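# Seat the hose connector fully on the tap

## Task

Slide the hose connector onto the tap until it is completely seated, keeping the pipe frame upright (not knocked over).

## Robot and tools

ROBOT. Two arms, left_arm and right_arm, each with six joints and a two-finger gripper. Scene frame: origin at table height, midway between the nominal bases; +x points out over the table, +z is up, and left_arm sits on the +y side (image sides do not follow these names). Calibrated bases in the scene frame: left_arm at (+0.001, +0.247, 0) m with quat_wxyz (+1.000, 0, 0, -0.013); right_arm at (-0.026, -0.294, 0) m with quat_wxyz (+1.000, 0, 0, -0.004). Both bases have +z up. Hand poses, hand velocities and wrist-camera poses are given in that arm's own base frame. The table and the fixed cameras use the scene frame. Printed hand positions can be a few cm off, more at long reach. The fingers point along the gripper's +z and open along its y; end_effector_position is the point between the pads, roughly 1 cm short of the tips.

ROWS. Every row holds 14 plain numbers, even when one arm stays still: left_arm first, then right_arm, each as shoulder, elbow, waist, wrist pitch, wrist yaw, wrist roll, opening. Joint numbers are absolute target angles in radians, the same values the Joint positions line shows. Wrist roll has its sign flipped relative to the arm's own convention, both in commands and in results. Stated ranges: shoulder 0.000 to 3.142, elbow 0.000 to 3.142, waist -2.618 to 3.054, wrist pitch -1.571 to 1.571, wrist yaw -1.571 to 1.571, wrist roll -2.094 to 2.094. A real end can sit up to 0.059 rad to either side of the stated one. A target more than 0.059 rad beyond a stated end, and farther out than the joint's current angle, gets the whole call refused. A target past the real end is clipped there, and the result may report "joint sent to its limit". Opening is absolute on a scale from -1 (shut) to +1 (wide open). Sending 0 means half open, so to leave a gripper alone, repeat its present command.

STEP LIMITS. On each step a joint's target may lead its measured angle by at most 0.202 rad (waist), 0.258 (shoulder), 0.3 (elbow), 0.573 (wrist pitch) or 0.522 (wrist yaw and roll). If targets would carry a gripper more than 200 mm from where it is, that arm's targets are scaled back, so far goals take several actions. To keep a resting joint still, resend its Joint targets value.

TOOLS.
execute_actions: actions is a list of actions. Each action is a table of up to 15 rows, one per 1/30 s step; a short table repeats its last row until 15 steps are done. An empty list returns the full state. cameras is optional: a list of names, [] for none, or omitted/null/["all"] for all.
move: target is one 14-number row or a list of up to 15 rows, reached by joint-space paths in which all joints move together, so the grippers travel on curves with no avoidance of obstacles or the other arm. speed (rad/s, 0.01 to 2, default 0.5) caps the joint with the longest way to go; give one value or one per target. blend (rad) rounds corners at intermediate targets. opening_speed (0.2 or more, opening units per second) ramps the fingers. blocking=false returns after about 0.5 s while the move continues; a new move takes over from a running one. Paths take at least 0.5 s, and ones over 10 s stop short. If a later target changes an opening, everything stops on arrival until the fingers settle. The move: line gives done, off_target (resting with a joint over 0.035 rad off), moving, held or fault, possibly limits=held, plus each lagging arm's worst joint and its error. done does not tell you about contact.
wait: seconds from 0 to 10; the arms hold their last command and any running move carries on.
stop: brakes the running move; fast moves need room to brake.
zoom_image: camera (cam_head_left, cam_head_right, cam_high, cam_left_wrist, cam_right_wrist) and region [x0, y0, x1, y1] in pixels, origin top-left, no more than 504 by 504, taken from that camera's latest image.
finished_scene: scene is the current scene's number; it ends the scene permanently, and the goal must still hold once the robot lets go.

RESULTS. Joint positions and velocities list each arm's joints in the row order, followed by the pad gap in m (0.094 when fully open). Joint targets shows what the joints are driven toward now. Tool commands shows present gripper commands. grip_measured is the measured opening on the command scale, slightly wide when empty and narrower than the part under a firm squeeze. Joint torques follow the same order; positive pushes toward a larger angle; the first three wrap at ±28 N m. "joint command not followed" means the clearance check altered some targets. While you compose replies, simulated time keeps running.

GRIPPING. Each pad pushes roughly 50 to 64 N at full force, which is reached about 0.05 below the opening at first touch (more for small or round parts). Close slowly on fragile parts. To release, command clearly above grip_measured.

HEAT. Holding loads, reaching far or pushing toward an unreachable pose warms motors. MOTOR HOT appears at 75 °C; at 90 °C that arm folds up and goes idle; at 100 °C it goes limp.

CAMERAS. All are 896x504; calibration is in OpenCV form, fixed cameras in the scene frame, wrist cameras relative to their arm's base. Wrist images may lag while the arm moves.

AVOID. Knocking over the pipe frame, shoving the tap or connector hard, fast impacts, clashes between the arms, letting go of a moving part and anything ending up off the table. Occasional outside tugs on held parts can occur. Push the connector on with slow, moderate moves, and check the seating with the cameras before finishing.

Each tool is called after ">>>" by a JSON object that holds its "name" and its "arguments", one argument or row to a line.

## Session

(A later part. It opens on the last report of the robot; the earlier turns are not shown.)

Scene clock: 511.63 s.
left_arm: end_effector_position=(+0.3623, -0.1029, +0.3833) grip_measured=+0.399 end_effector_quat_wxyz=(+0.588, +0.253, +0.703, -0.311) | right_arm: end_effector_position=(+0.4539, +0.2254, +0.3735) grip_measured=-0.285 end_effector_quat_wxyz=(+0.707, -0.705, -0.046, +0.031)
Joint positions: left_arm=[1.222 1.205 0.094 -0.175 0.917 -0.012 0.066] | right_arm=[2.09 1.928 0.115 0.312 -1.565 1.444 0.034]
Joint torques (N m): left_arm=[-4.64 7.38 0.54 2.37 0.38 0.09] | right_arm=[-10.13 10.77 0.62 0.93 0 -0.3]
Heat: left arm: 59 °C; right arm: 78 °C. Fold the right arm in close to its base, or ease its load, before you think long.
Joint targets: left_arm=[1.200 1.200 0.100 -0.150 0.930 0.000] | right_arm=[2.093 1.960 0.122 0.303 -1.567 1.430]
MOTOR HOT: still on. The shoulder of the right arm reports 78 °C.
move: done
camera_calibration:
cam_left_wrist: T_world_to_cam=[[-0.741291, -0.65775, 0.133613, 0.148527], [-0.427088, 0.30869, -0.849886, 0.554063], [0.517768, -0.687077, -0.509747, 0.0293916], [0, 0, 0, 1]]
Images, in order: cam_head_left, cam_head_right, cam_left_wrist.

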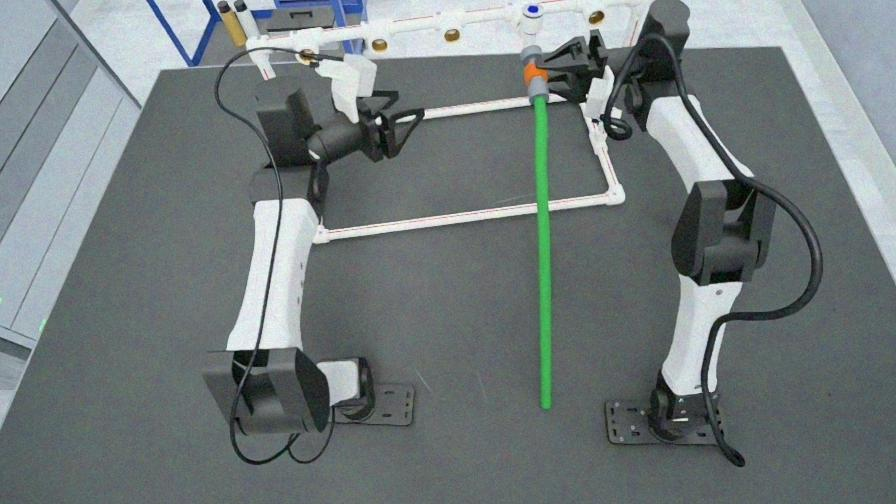

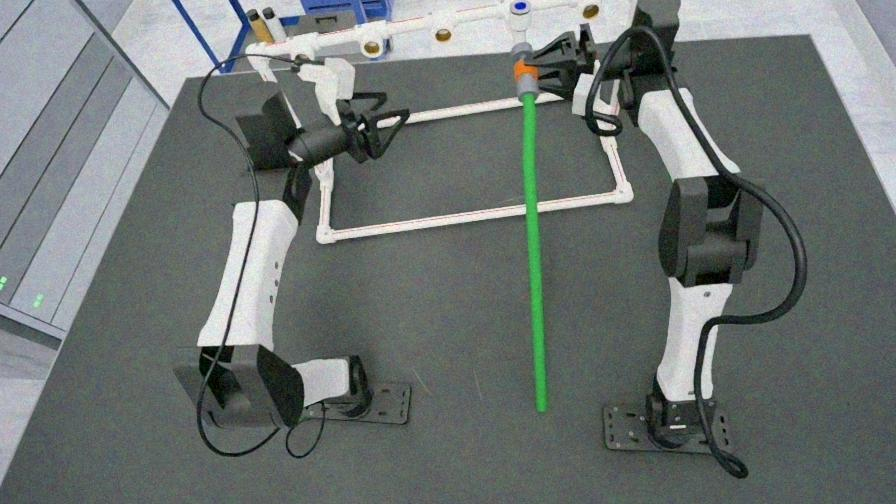

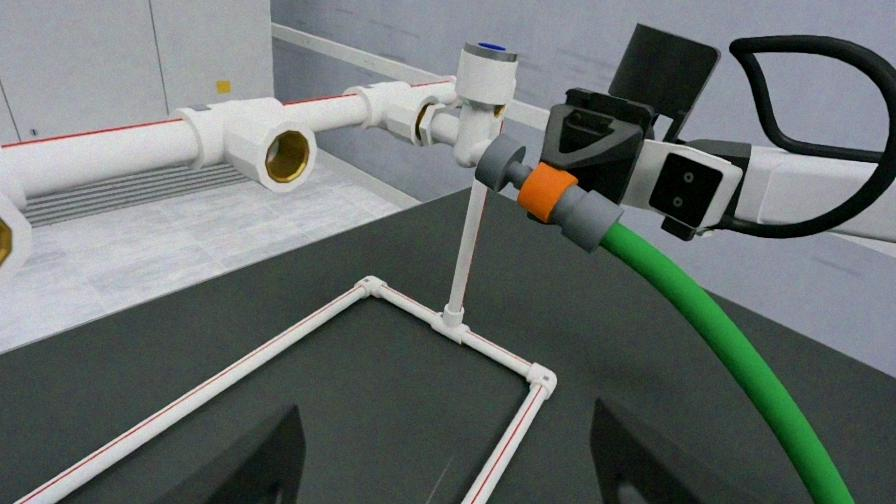

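>>> {"name": "move", "arguments": {
  "target": [
    [1.658,1.959,-0.526,-0.53,0,0,0.4, 2.093,1.96,0.118,0.303,-1.567,1.43,-0.8],
    [2.003,2.32,-0.526,-0.545,0,0,0.4, 2.093,1.96,0.118,0.303,-1.567,1.43,-0.8]
  ],
  "speed": [0.6,0.2],
  "cameras": ["cam_high","cam_left_wrist","cam_head_right"]
}}

>>> {"name": "zoom_image", "arguments": {
  "camera": "cam_high",
  "region": [420, 150, 540, 250]
}}

Scene clock: 524.37 s.
left_arm: end_effector_position=(+0.5023, -0.2936, +0.4253) grip_measured=+0.399 end_effector_quat_wxyz=(+0.594, +0.213, +0.759, -0.161) | right_arm: end_effector_position=(+0.4539, +0.2254, +0.3735) grip_measured=-0.285 end_effector_quat_wxyz=(+0.707, -0.705, -0.046, +0.031)
Joint positions: left_arm=[1.989 2.29 -0.525 -0.547 0.013 -0.011 0.066] | right_arm=[2.09 1.929 0.115 0.311 -1.565 1.444 0.034]
Joint torques (N m): left_arm=[-6.6 10.19 -0.1 2.41 -0.06 0.09] | right_arm=[-10.11 10.73 0.27 0.94 0 -0.3]
Heat: left arm: 59 °C; right arm: 77 °C. Fold the right arm in close to its base, or ease its load, before you think long.
Joint targets: left_arm=[2.003 2.320 -0.526 -0.545 0.000 0.000] | right_arm=[2.093 1.960 0.118 0.303 -1.567 1.430]
MOTOR HOT: still on. The shoulder of the right arm reports 77 °C.
move: done
camera_calibration:
cam_left_wrist: T_world_to_cam=[[-0.539851, -0.841698, -0.0102792, 0.0272969], [-0.519701, 0.342884, -0.782523, 0.736278], [0.662172, -0.417104, -0.622537, -0.0980144], [0, 0, 0, 1]]
Images, in order: cam_head_right, cam_high, cam_left_wrist.

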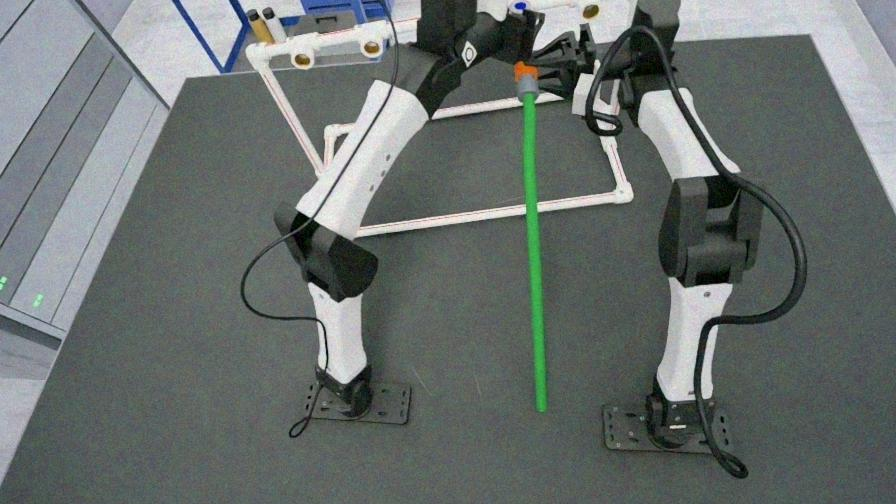

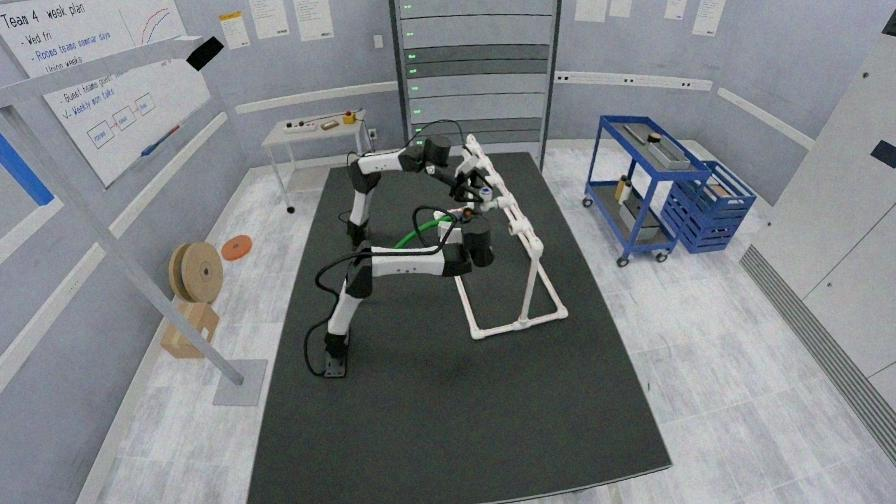

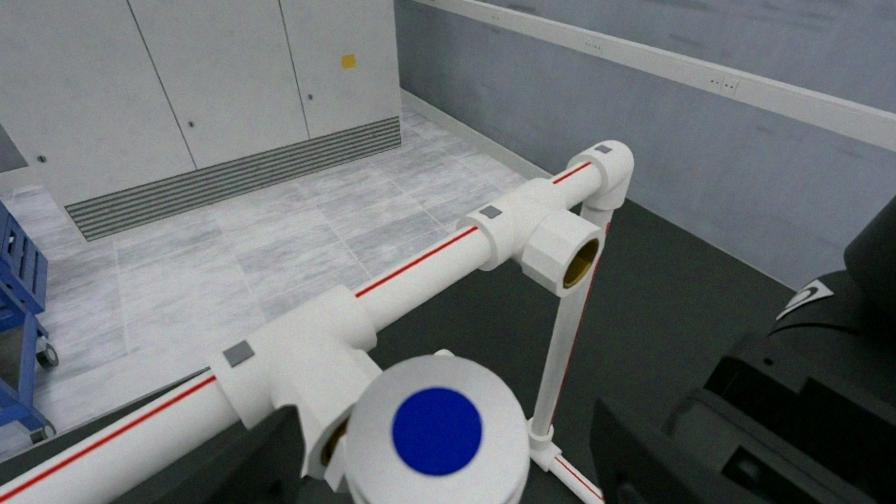

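Scaled by 4.200 from the camera's 896x504 image, which has a finer 1280x720 frame.

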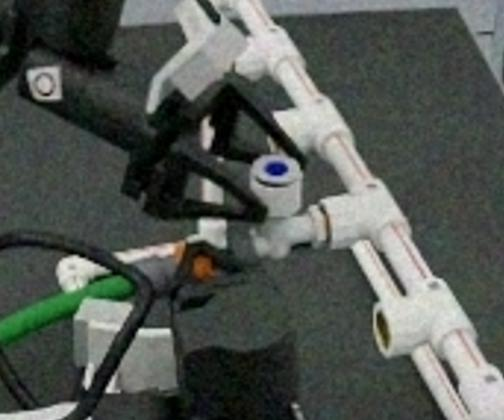

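>>> {"name": "move", "arguments": {
  "target": [
    [2.003,2.32,-0.526,-0.545,0,0,-0.9, 2.093,1.96,0.118,0.303,-1.567,1.43,-0.8],
    [1.94,2.25,-0.565,-0.555,0,0,-0.9, 2.15,2.05,0.118,0.27,-1.567,1.43,-0.8]
  ],
  "speed": 0.1,
  "opening_speed": 0.7
}}

>>> {"name": "zoom_image", "arguments": {
  "camera": "cam_high",
  "region": [420, 150, 540, 250]
}}

>>> {"name": "zoom_image", "arguments": {
  "camera": "cam_head_right",
  "region": [460, 0, 600, 140]
}}

Scene clock: 531.57 s.
left_arm: end_effector_position=(+0.5060, -0.2927, +0.4246) grip_measured=-0.267 end_effector_quat_wxyz=(+0.602, +0.205, +0.756, -0.154) | right_arm: end_effector_position=(+0.4641, +0.2266, +0.3744) grip_measured=-0.285 end_effector_quat_wxyz=(+0.707, -0.705, -0.045, +0.034)
Joint positions: left_arm=[1.984 2.264 -0.529 -0.508 -0.014 -0.011 0.034] | right_arm=[2.14 2.011 0.115 0.271 -1.567 1.444 0.034]
Joint torques (N m): left_arm=[-11.29 6.11 -3.1 1.83 0.29 0.09] | right_arm=[-9.85 11.43 0.25 1 0.03 -0.3]
Heat: left arm: 61 °C; right arm: 76 °C. Fold the right arm in close to its base, or ease its load, before you think long.
Joint targets: left_arm=[1.940 2.250 -0.565 -0.555 0.000 0.000] | right_arm=[2.150 2.050 0.118 0.270 -1.567 1.430]
MOTOR HOT: still on. The shoulder of the right arm reports 76 °C.
move: off_target (left_arm, right_arm); left_arm: the wrist pitch is farthest, 0.047 rad from its target; right_arm: the elbow is farthest, 0.039 rad from its target
camera_calibration:
cam_left_wrist: T_world_to_cam=[[-0.520211, -0.853866, -0.0171323, 0.0194711], [-0.514234, 0.329183, -0.791961, 0.734576], [0.681868, -0.403176, -0.610332, -0.111613], [0, 0, 0, 1]]
cam_right_wrist: T_world_to_cam=[[-0.00339302, -0.0192394, 0.999809, -0.369564], [0.951041, -0.309052, -0.00271961, -0.328261], [0.309046, 0.95085, 0.0193461, -0.279934], [0, 0, 0, 1]]

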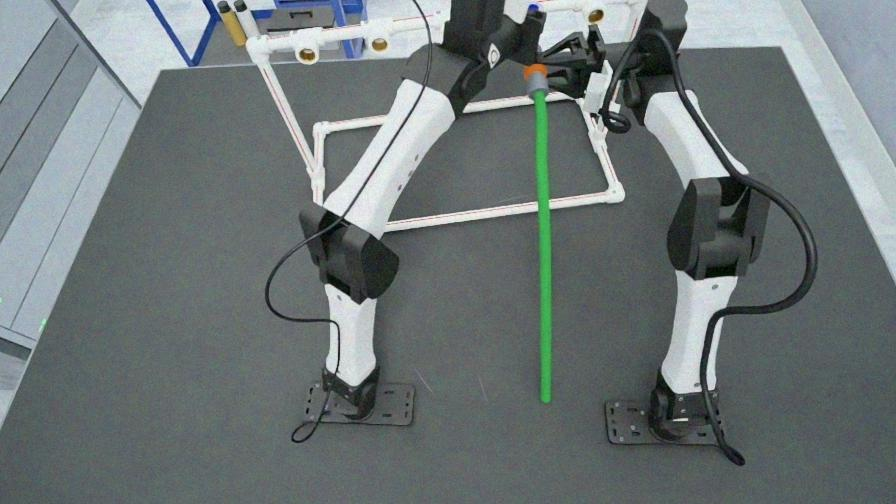

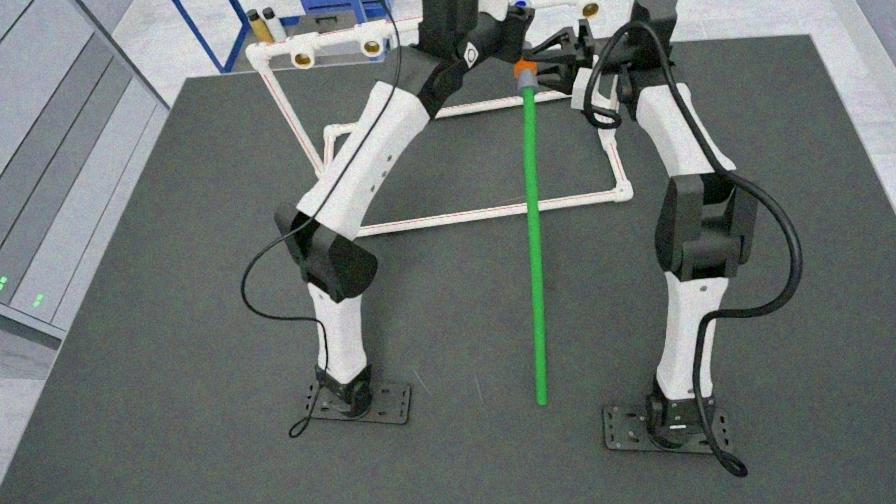

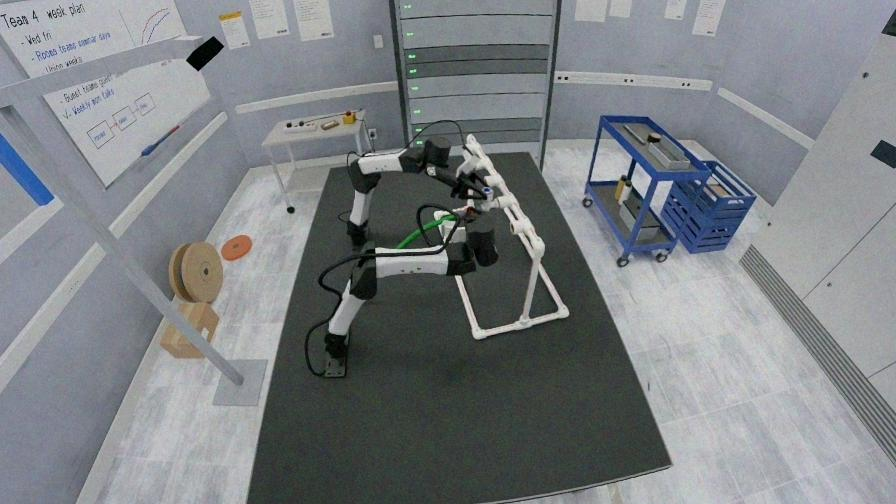

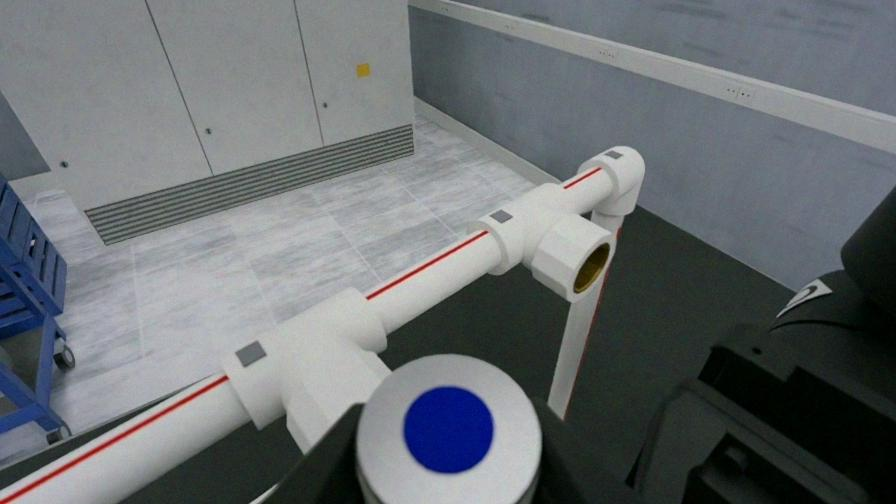

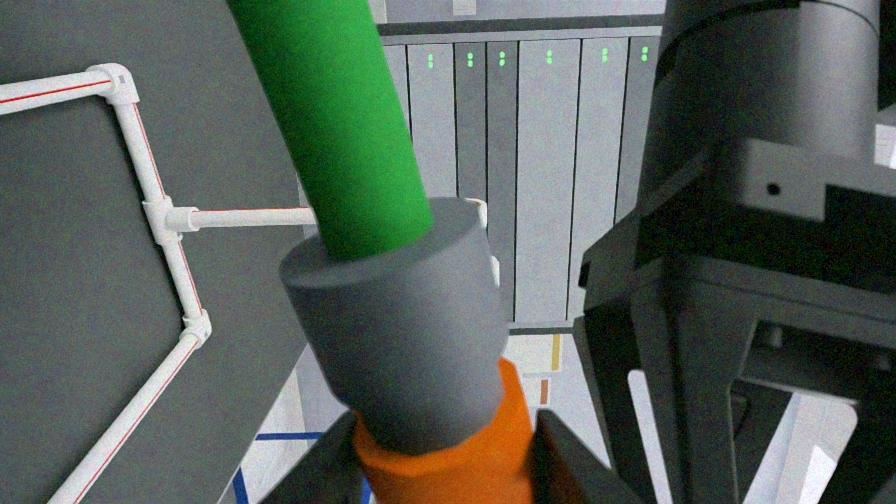

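Scaled by 4.200 from the camera's 896x504 image, which has a finer 1280x720 frame.

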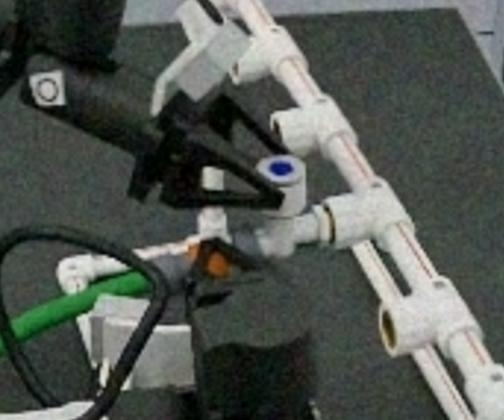

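Scaled by 3.600 from the camera's 896x504 image, which has a finer 1280x720 frame.

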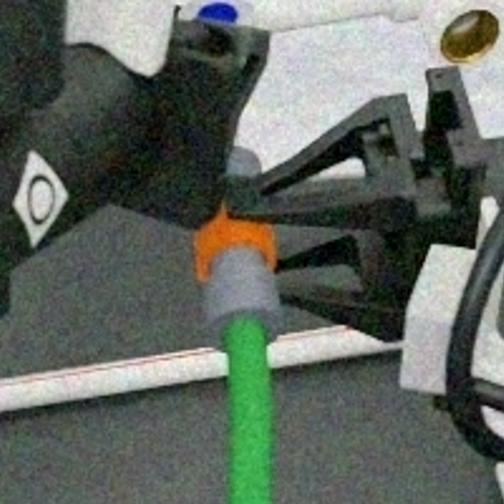

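>>> {"name": "move", "arguments": {
  "target": [1.88,2.18,-0.62,-0.58,0,0,-0.9, 2.21,2.15,0.118,0.235,-1.567,1.43,-0.8],
  "speed": 0.1,
  "cameras": ["cam_high","cam_head_right","cam_head_left","cam_left_wrist"]
}}

>>> {"name": "zoom_image", "arguments": {
  "camera": "cam_high",
  "region": [440, 170, 520, 230]
}}

>>> {"name": "zoom_image", "arguments": {
  "camera": "cam_head_right",
  "region": [460, 0, 600, 140]
}}

Scene clock: 534.83 s.
left_arm: end_effector_position=(+0.5088, -0.2790, +0.4248) grip_measured=-0.267 end_effector_quat_wxyz=(+0.615, +0.177, +0.758, -0.129) | right_arm: end_effector_position=(+0.4713, +0.2343, +0.3750) grip_measured=-0.287 end_effector_quat_wxyz=(+0.706, -0.705, -0.046, +0.042)
Joint positions: left_arm=[1.949 2.194 -0.529 -0.459 -0.091 -0.003 0.034] | right_arm=[2.194 2.101 0.129 0.226 -1.567 1.444 0.034]
Joint torques (N m): left_arm=[-13.07 6.16 -7.88 0.93 1.18 -0.01] | right_arm=[-9.66 12.42 -0.98 1.1 0.01 -0.3]
Heat: left arm: 60 °C; right arm: 76 °C. Fold the right arm in close to its base, or ease its load, before you think long.
Joint targets: left_arm=[1.880 2.180 -0.620 -0.580 0.000 0.000] | right_arm=[2.210 2.150 0.118 0.235 -1.567 1.430]
MOTOR HOT: still on. The shoulder of the right arm reports 76 °C.
move: off_target (left_arm, right_arm); left_arm: the wrist pitch is farthest, 0.121 rad from its target; right_arm: the elbow is farthest, 0.049 rad from its target
camera_calibration:
cam_left_wrist: T_world_to_cam=[[-0.452835, -0.891242, -0.0250681, -0.00879013], [-0.523272, 0.288426, -0.801871, 0.72913], [0.721891, -0.349998, -0.596971, -0.119081], [0, 0, 0, 1]]
Images, in order: cam_head_left, cam_head_right, cam_high, cam_left_wrist.

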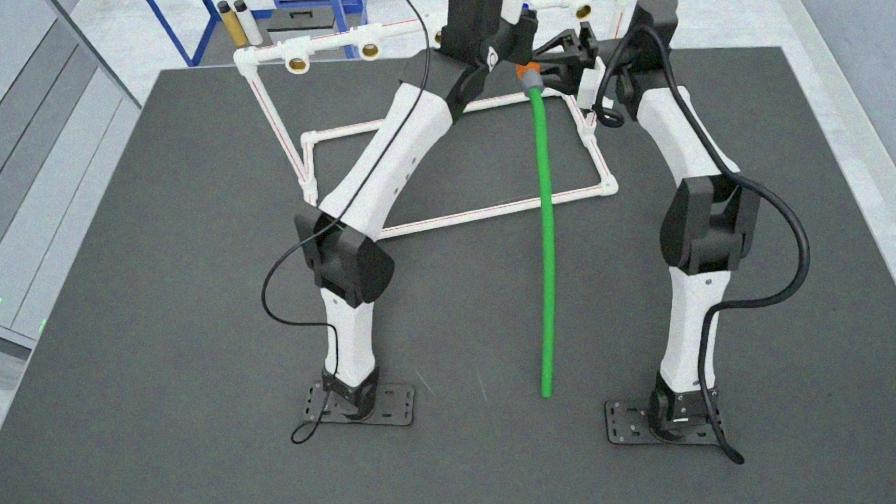

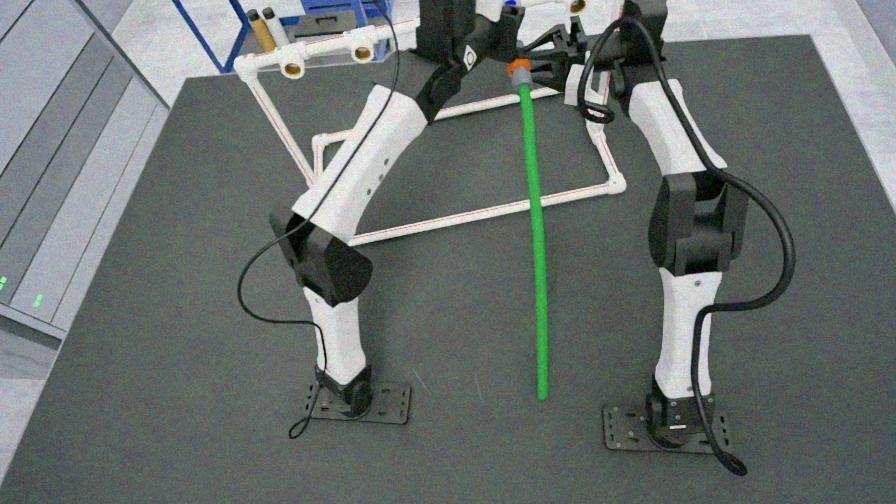

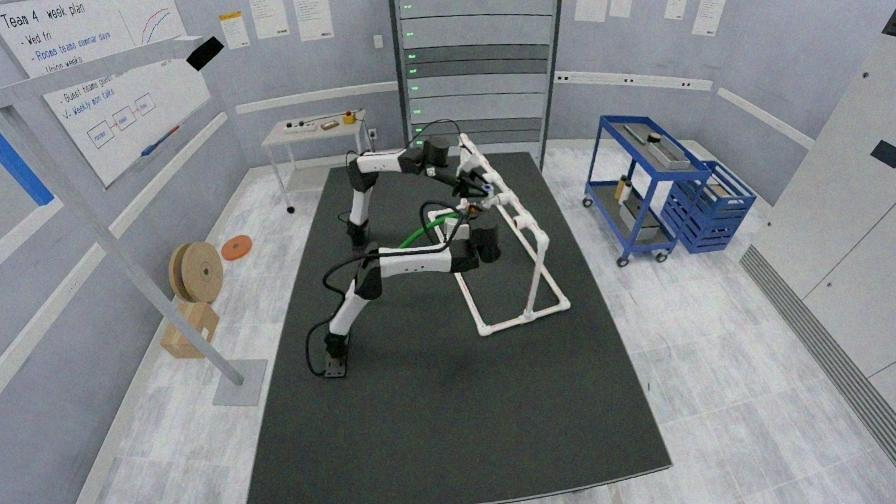

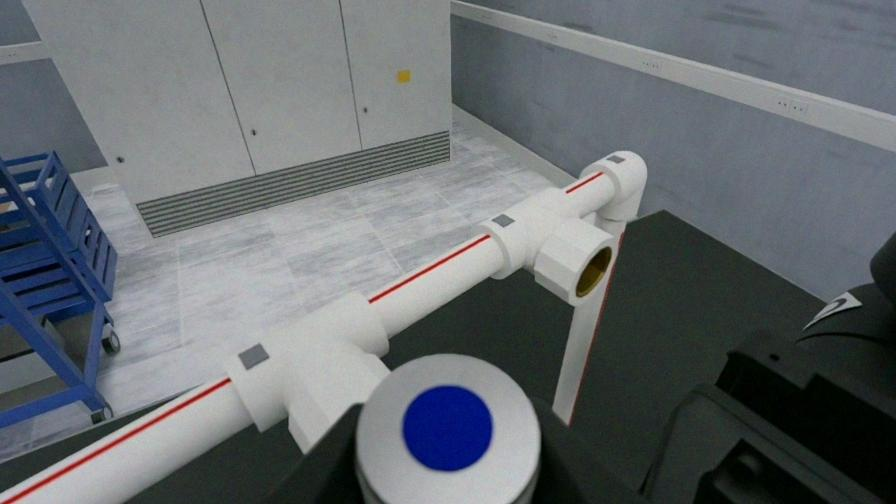

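Scaled by 6.300 from the camera's 896x504 image, which has a finer 1280x720 frame.

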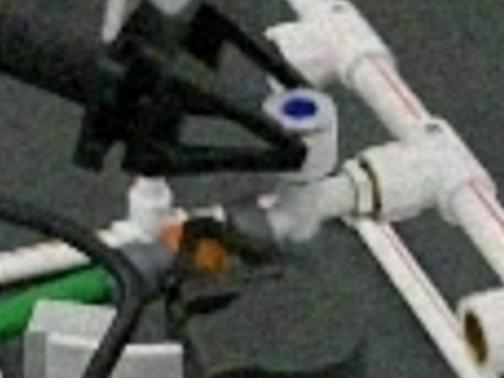

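Scaled by 3.600 from the camera's 896x504 image, which has a finer 1280x720 frame.

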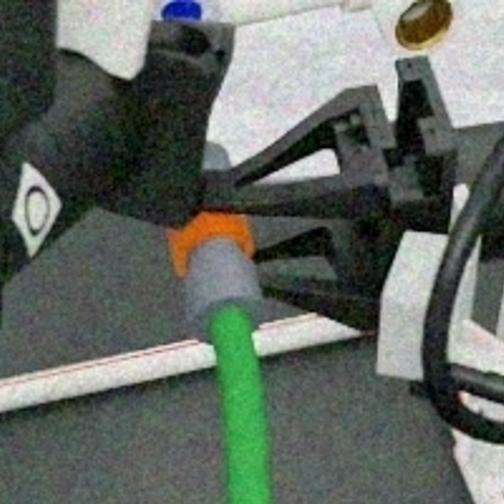

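>>> {"name": "move", "arguments": {
  "target": [1.88,2.18,-0.69,-0.56,-0.02,0,-0.9, 2.21,2.15,0.06,0.235,-1.567,1.43,-0.8],
  "speed": 0.1,
  "cameras": ["cam_high","cam_head_right","cam_head_left"]
}}

>>> {"name": "zoom_image", "arguments": {
  "camera": "cam_high",
  "region": [440, 170, 520, 230]
}}

>>> {"name": "zoom_image", "arguments": {
  "camera": "cam_head_right",
  "region": [460, 0, 600, 140]
}}

Scene clock: 540.07 s.
left_arm: end_effector_position=(+0.5081, -0.2806, +0.4260) grip_measured=-0.268 end_effector_quat_wxyz=(+0.624, +0.151, +0.759, -0.109) | right_arm: end_effector_position=(+0.4739, +0.2291, +0.3748) grip_measured=-0.290 end_effector_quat_wxyz=(+0.706, -0.706, -0.042, +0.038)
Joint positions: left_arm=[1.949 2.185 -0.559 -0.438 -0.185 0.014 0.034] | right_arm=[2.194 2.102 0.118 0.222 -1.567 1.446 0.033]
Joint torques (N m): left_arm=[-13.09 7.1 -11.3 0.93 2.08 -0.18] | right_arm=[-9.63 12.38 -5.19 1.15 0.02 -0.33]
Heat: left arm: 60 °C; right arm: 75 °C. Fold the right arm in close to its base, or ease its load, before you think long.
Joint targets: left_arm=[1.880 2.180 -0.690 -0.560 -0.020 0.000] | right_arm=[2.210 2.150 0.060 0.235 -1.567 1.430]
MOTOR HOT: still on. The shoulder of the right arm reports 75 °C.
move: off_target (left_arm, right_arm); left_arm: the wrist yaw is farthest, 0.165 rad from its target; right_arm: the waist is farthest, 0.058 rad from its target
Images, in order: cam_head_left, cam_head_right, cam_high.

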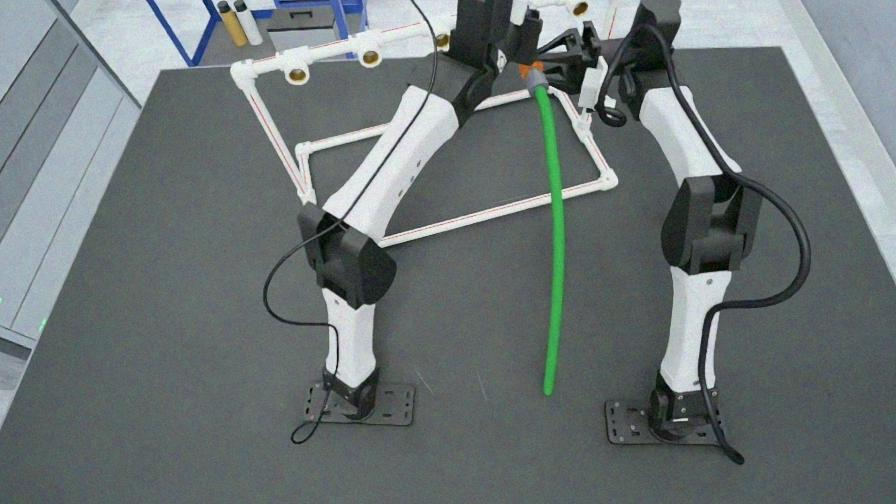

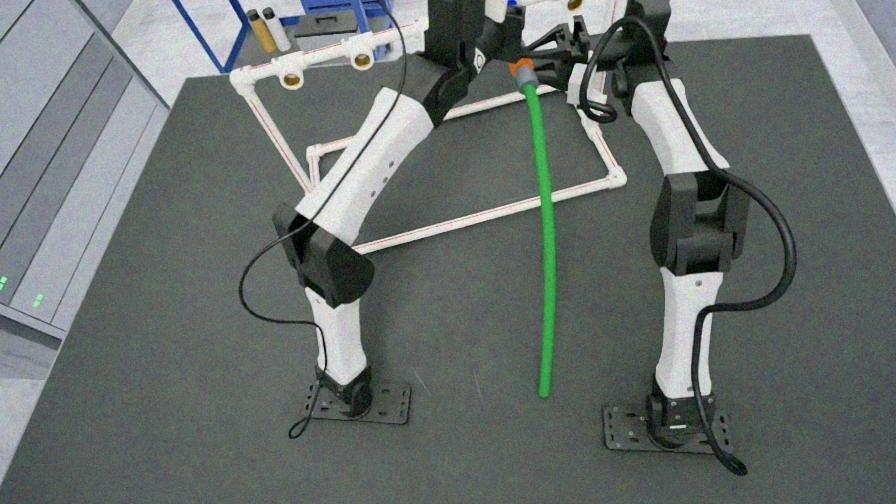

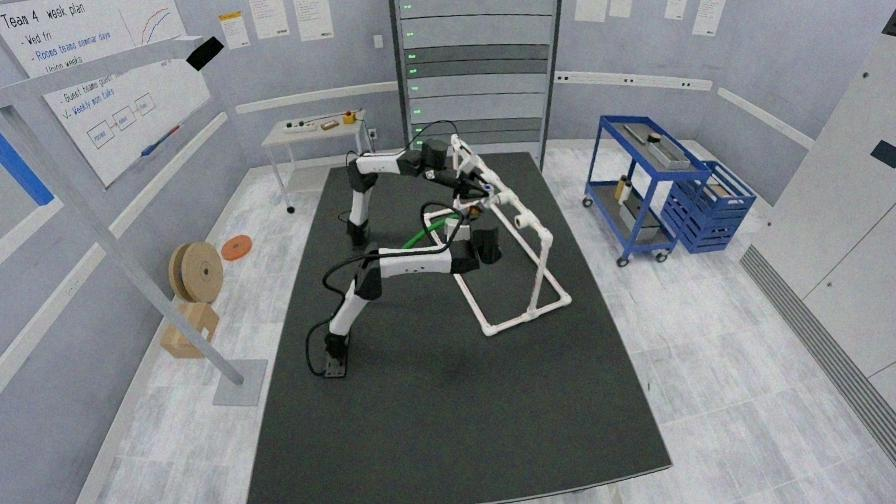

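Scaled by 6.300 from the camera's 896x504 image, which has a finer 1280x720 frame.

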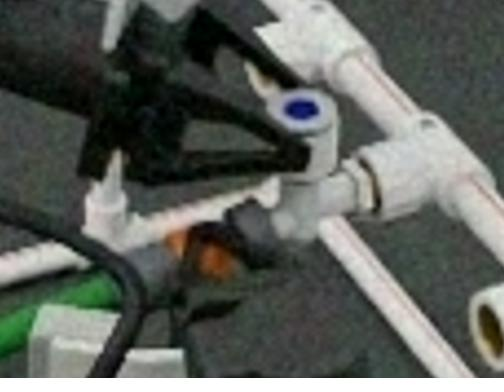

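Scaled by 3.600 from the camera's 896x504 image, which has a finer 1280x720 frame.

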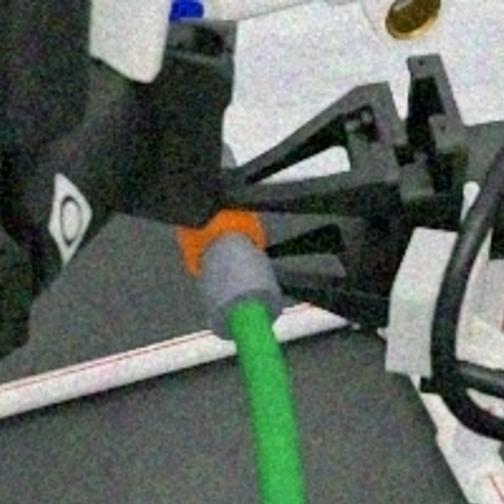

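>>> {"name": "move", "arguments": {
  "target": [1.83,2.12,-0.70,-0.56,0.0,0,-0.9, 2.25,2.22,0.05,0.21,-1.567,1.43,-0.8],
  "speed": 0.1,
  "cameras": ["cam_high","cam_head_right","cam_head_left"]
}}

>>> {"name": "zoom_image", "arguments": {
  "camera": "cam_high",
  "region": [440, 170, 520, 230]
}}

>>> {"name": "zoom_image", "arguments": {
  "camera": "cam_head_right",
  "region": [460, 0, 600, 140]
}}

Scene clock: 544.70 s.
left_arm: end_effector_position=(+0.5121, -0.2793, +0.4257) grip_measured=-0.268 end_effector_quat_wxyz=(+0.638, +0.141, +0.750, -0.106) | right_arm: end_effector_position=(+0.4801, +0.2286, +0.3755) grip_measured=-0.290 end_effector_quat_wxyz=(+0.706, -0.706, -0.041, +0.037)
Joint positions: left_arm=[1.938 2.134 -0.56 -0.365 -0.207 0.013 0.034] | right_arm=[2.225 2.159 0.115 0.186 -1.567 1.457 0.033]
Joint torques (N m): left_arm=[-16.23 6.3 -12.1 0.03 2.56 -0.15] | right_arm=[-9.06 13.67 -5.89 1.24 0.01 -0.46]
Heat: left arm: 60 °C; right arm: 74 °C. Fold the right arm in close to its base, or ease its load, before you think long.
Joint targets: left_arm=[1.830 2.120 -0.700 -0.560 0.000 0.000] | right_arm=[2.250 2.220 0.050 0.210 -1.567 1.430]
MOTOR HOT: still on. The shoulder of the right arm reports 74 °C.
move: off_target (left_arm, right_arm); left_arm: the wrist yaw is farthest, 0.207 rad from its target; right_arm: the waist is farthest, 0.065 rad from its target
Images, in order: cam_head_left, cam_head_right, cam_high.

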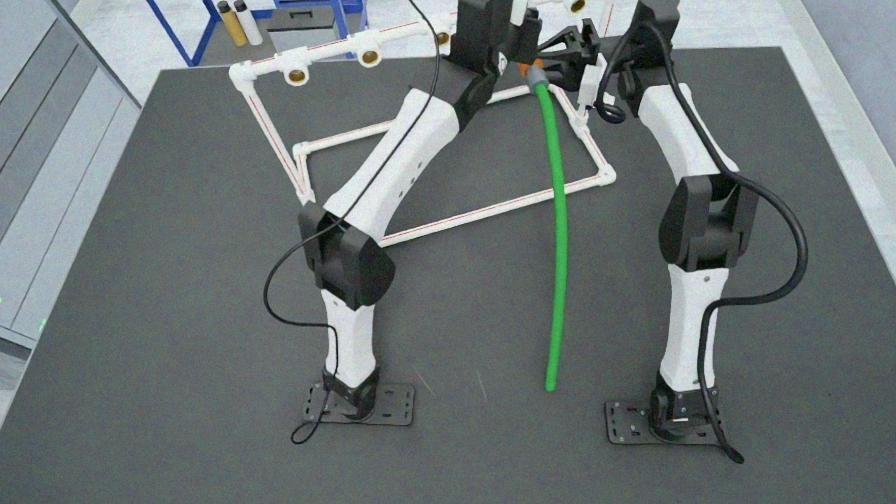

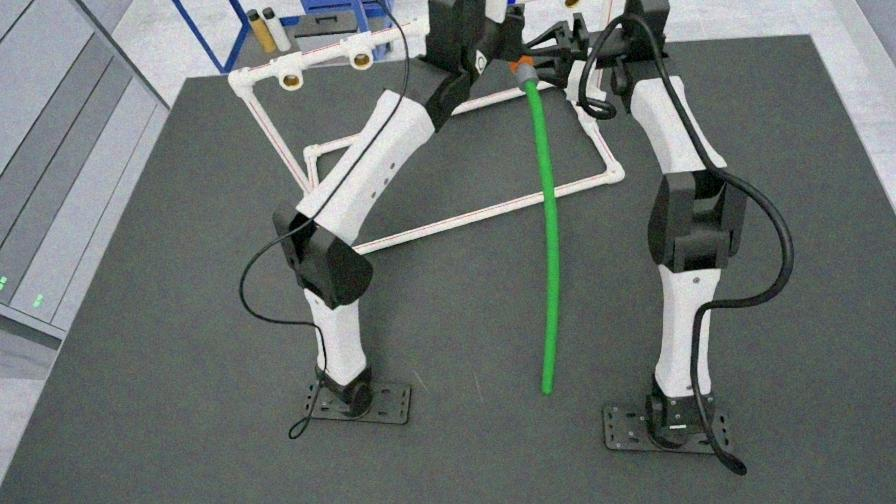

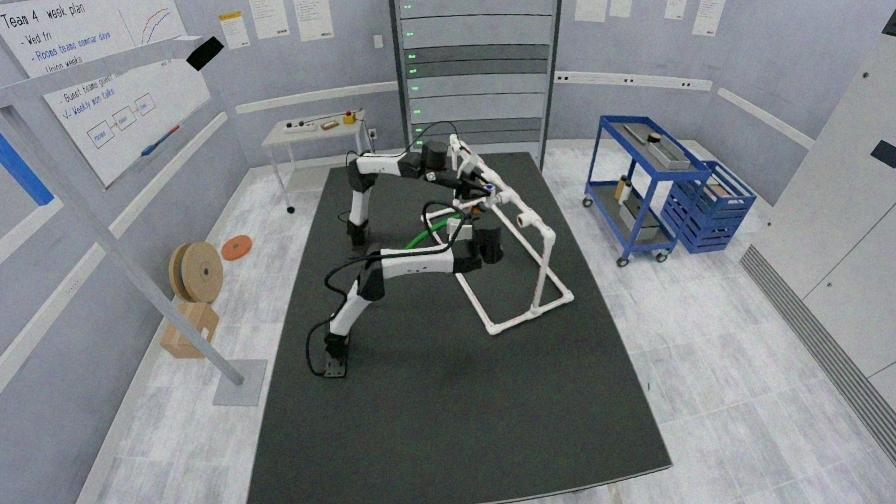

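Scaled by 6.300 from the camera's 896x504 image, which has a finer 1280x720 frame.

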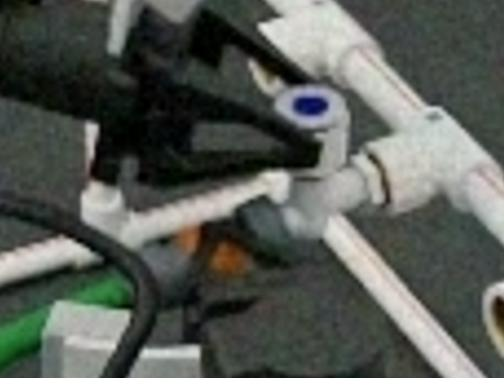

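Scaled by 3.600 from the camera's 896x504 image, which has a finer 1280x720 frame.

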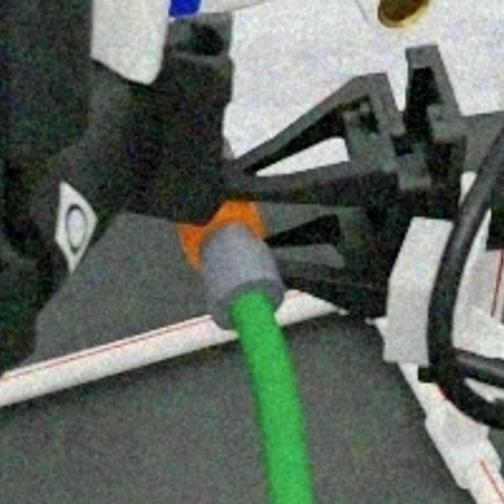

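>>> {"name": "move", "arguments": {
  "target": [
    [1.935,2.14,-0.565,-0.37,-0.2,0,-0.9, 2.215,2.165,0.105,0.195,-1.567,1.44,-0.8],
    [1.935,2.15,-0.565,-0.38,-0.2,0,0.4, 2.215,2.165,0.105,0.195,-1.567,1.44,-0.8],
    [1.658,1.959,-0.526,-0.53,0,0,0.4, 2.215,2.165,0.105,0.195,-1.567,1.44,-0.8]
  ],
  "speed": [0.15,0.2,0.4],
  "opening_speed": 1,
  "cameras": ["cam_left_wrist","cam_head_left"]
}}

>>> {"name": "zoom_image", "arguments": {
  "camera": "cam_left_wrist",
  "region": [340, 200, 660, 500]
}}

>>> {"name": "zoom_image", "arguments": {
  "camera": "cam_head_left",
  "region": [480, 0, 620, 140]
}}

Scene clock: 551.93 s.
left_arm: end_effector_position=(+0.4385, -0.2552, +0.4396) grip_measured=+0.399 end_effector_quat_wxyz=(+0.592, +0.199, +0.765, -0.160) | right_arm: end_effector_position=(+0.4789, +0.2312, +0.3756) grip_measured=-0.293 end_effector_quat_wxyz=(+0.706, -0.706, -0.044, +0.039)
Joint positions: left_arm=[1.685 1.962 -0.532 -0.529 -0.014 0.013 0.066] | right_arm=[2.225 2.159 0.121 0.186 -1.567 1.458 0.033]
Joint torques (N m): left_arm=[-7.91 7.12 0.5 2.4 0.23 -0.17] | right_arm=[-12.11 8.1 -1.44 1.1 0.01 -0.35]
Heat: left arm: 60 °C; right arm: 75 °C. Fold the right arm in close to its base, or ease its load, before you think long.
Joint targets: left_arm=[1.658 1.959 -0.526 -0.530 0.000 0.000] | right_arm=[2.215 2.165 0.105 0.195 -1.567 1.440]
MOTOR HOT: still on. The shoulder of the right arm reports 75 °C.
move: done
camera_calibration:
cam_left_wrist: T_world_to_cam=[[-0.518727, -0.854913, 0.00673336, 0.00520717], [-0.538711, 0.320732, -0.779052, 0.702317], [0.663862, -0.407743, -0.626923, -0.0272651], [0, 0, 0, 1]]
Images, in order: cam_head_left, cam_left_wrist.

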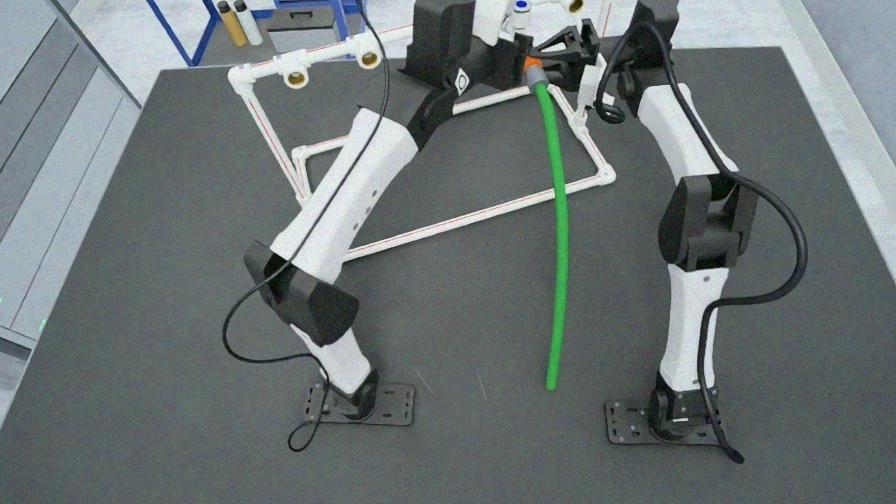

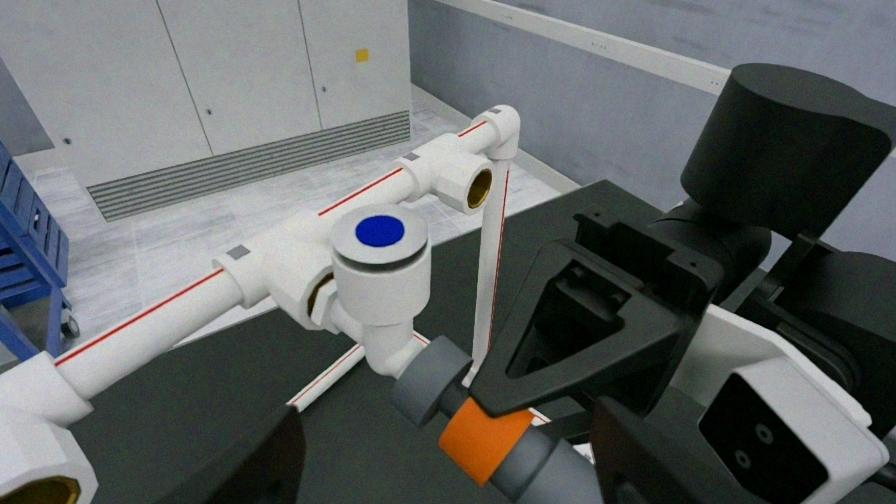

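Scaled by 1.575 from the camera's 896x504 image, which has a finer 1280x720 frame.

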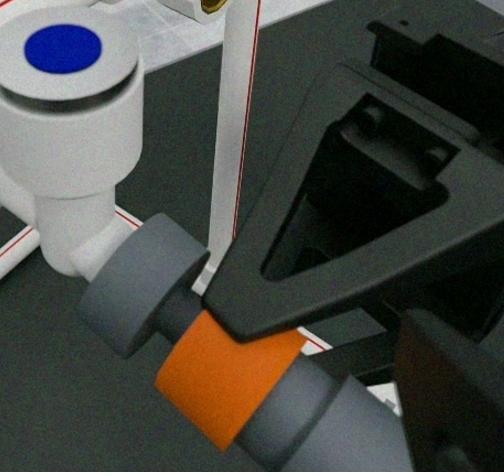

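Scaled by 3.600 from the camera's 896x504 image, which has a finer 1280x720 frame.

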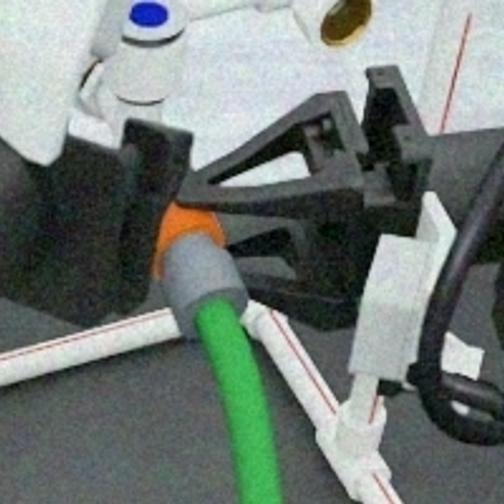

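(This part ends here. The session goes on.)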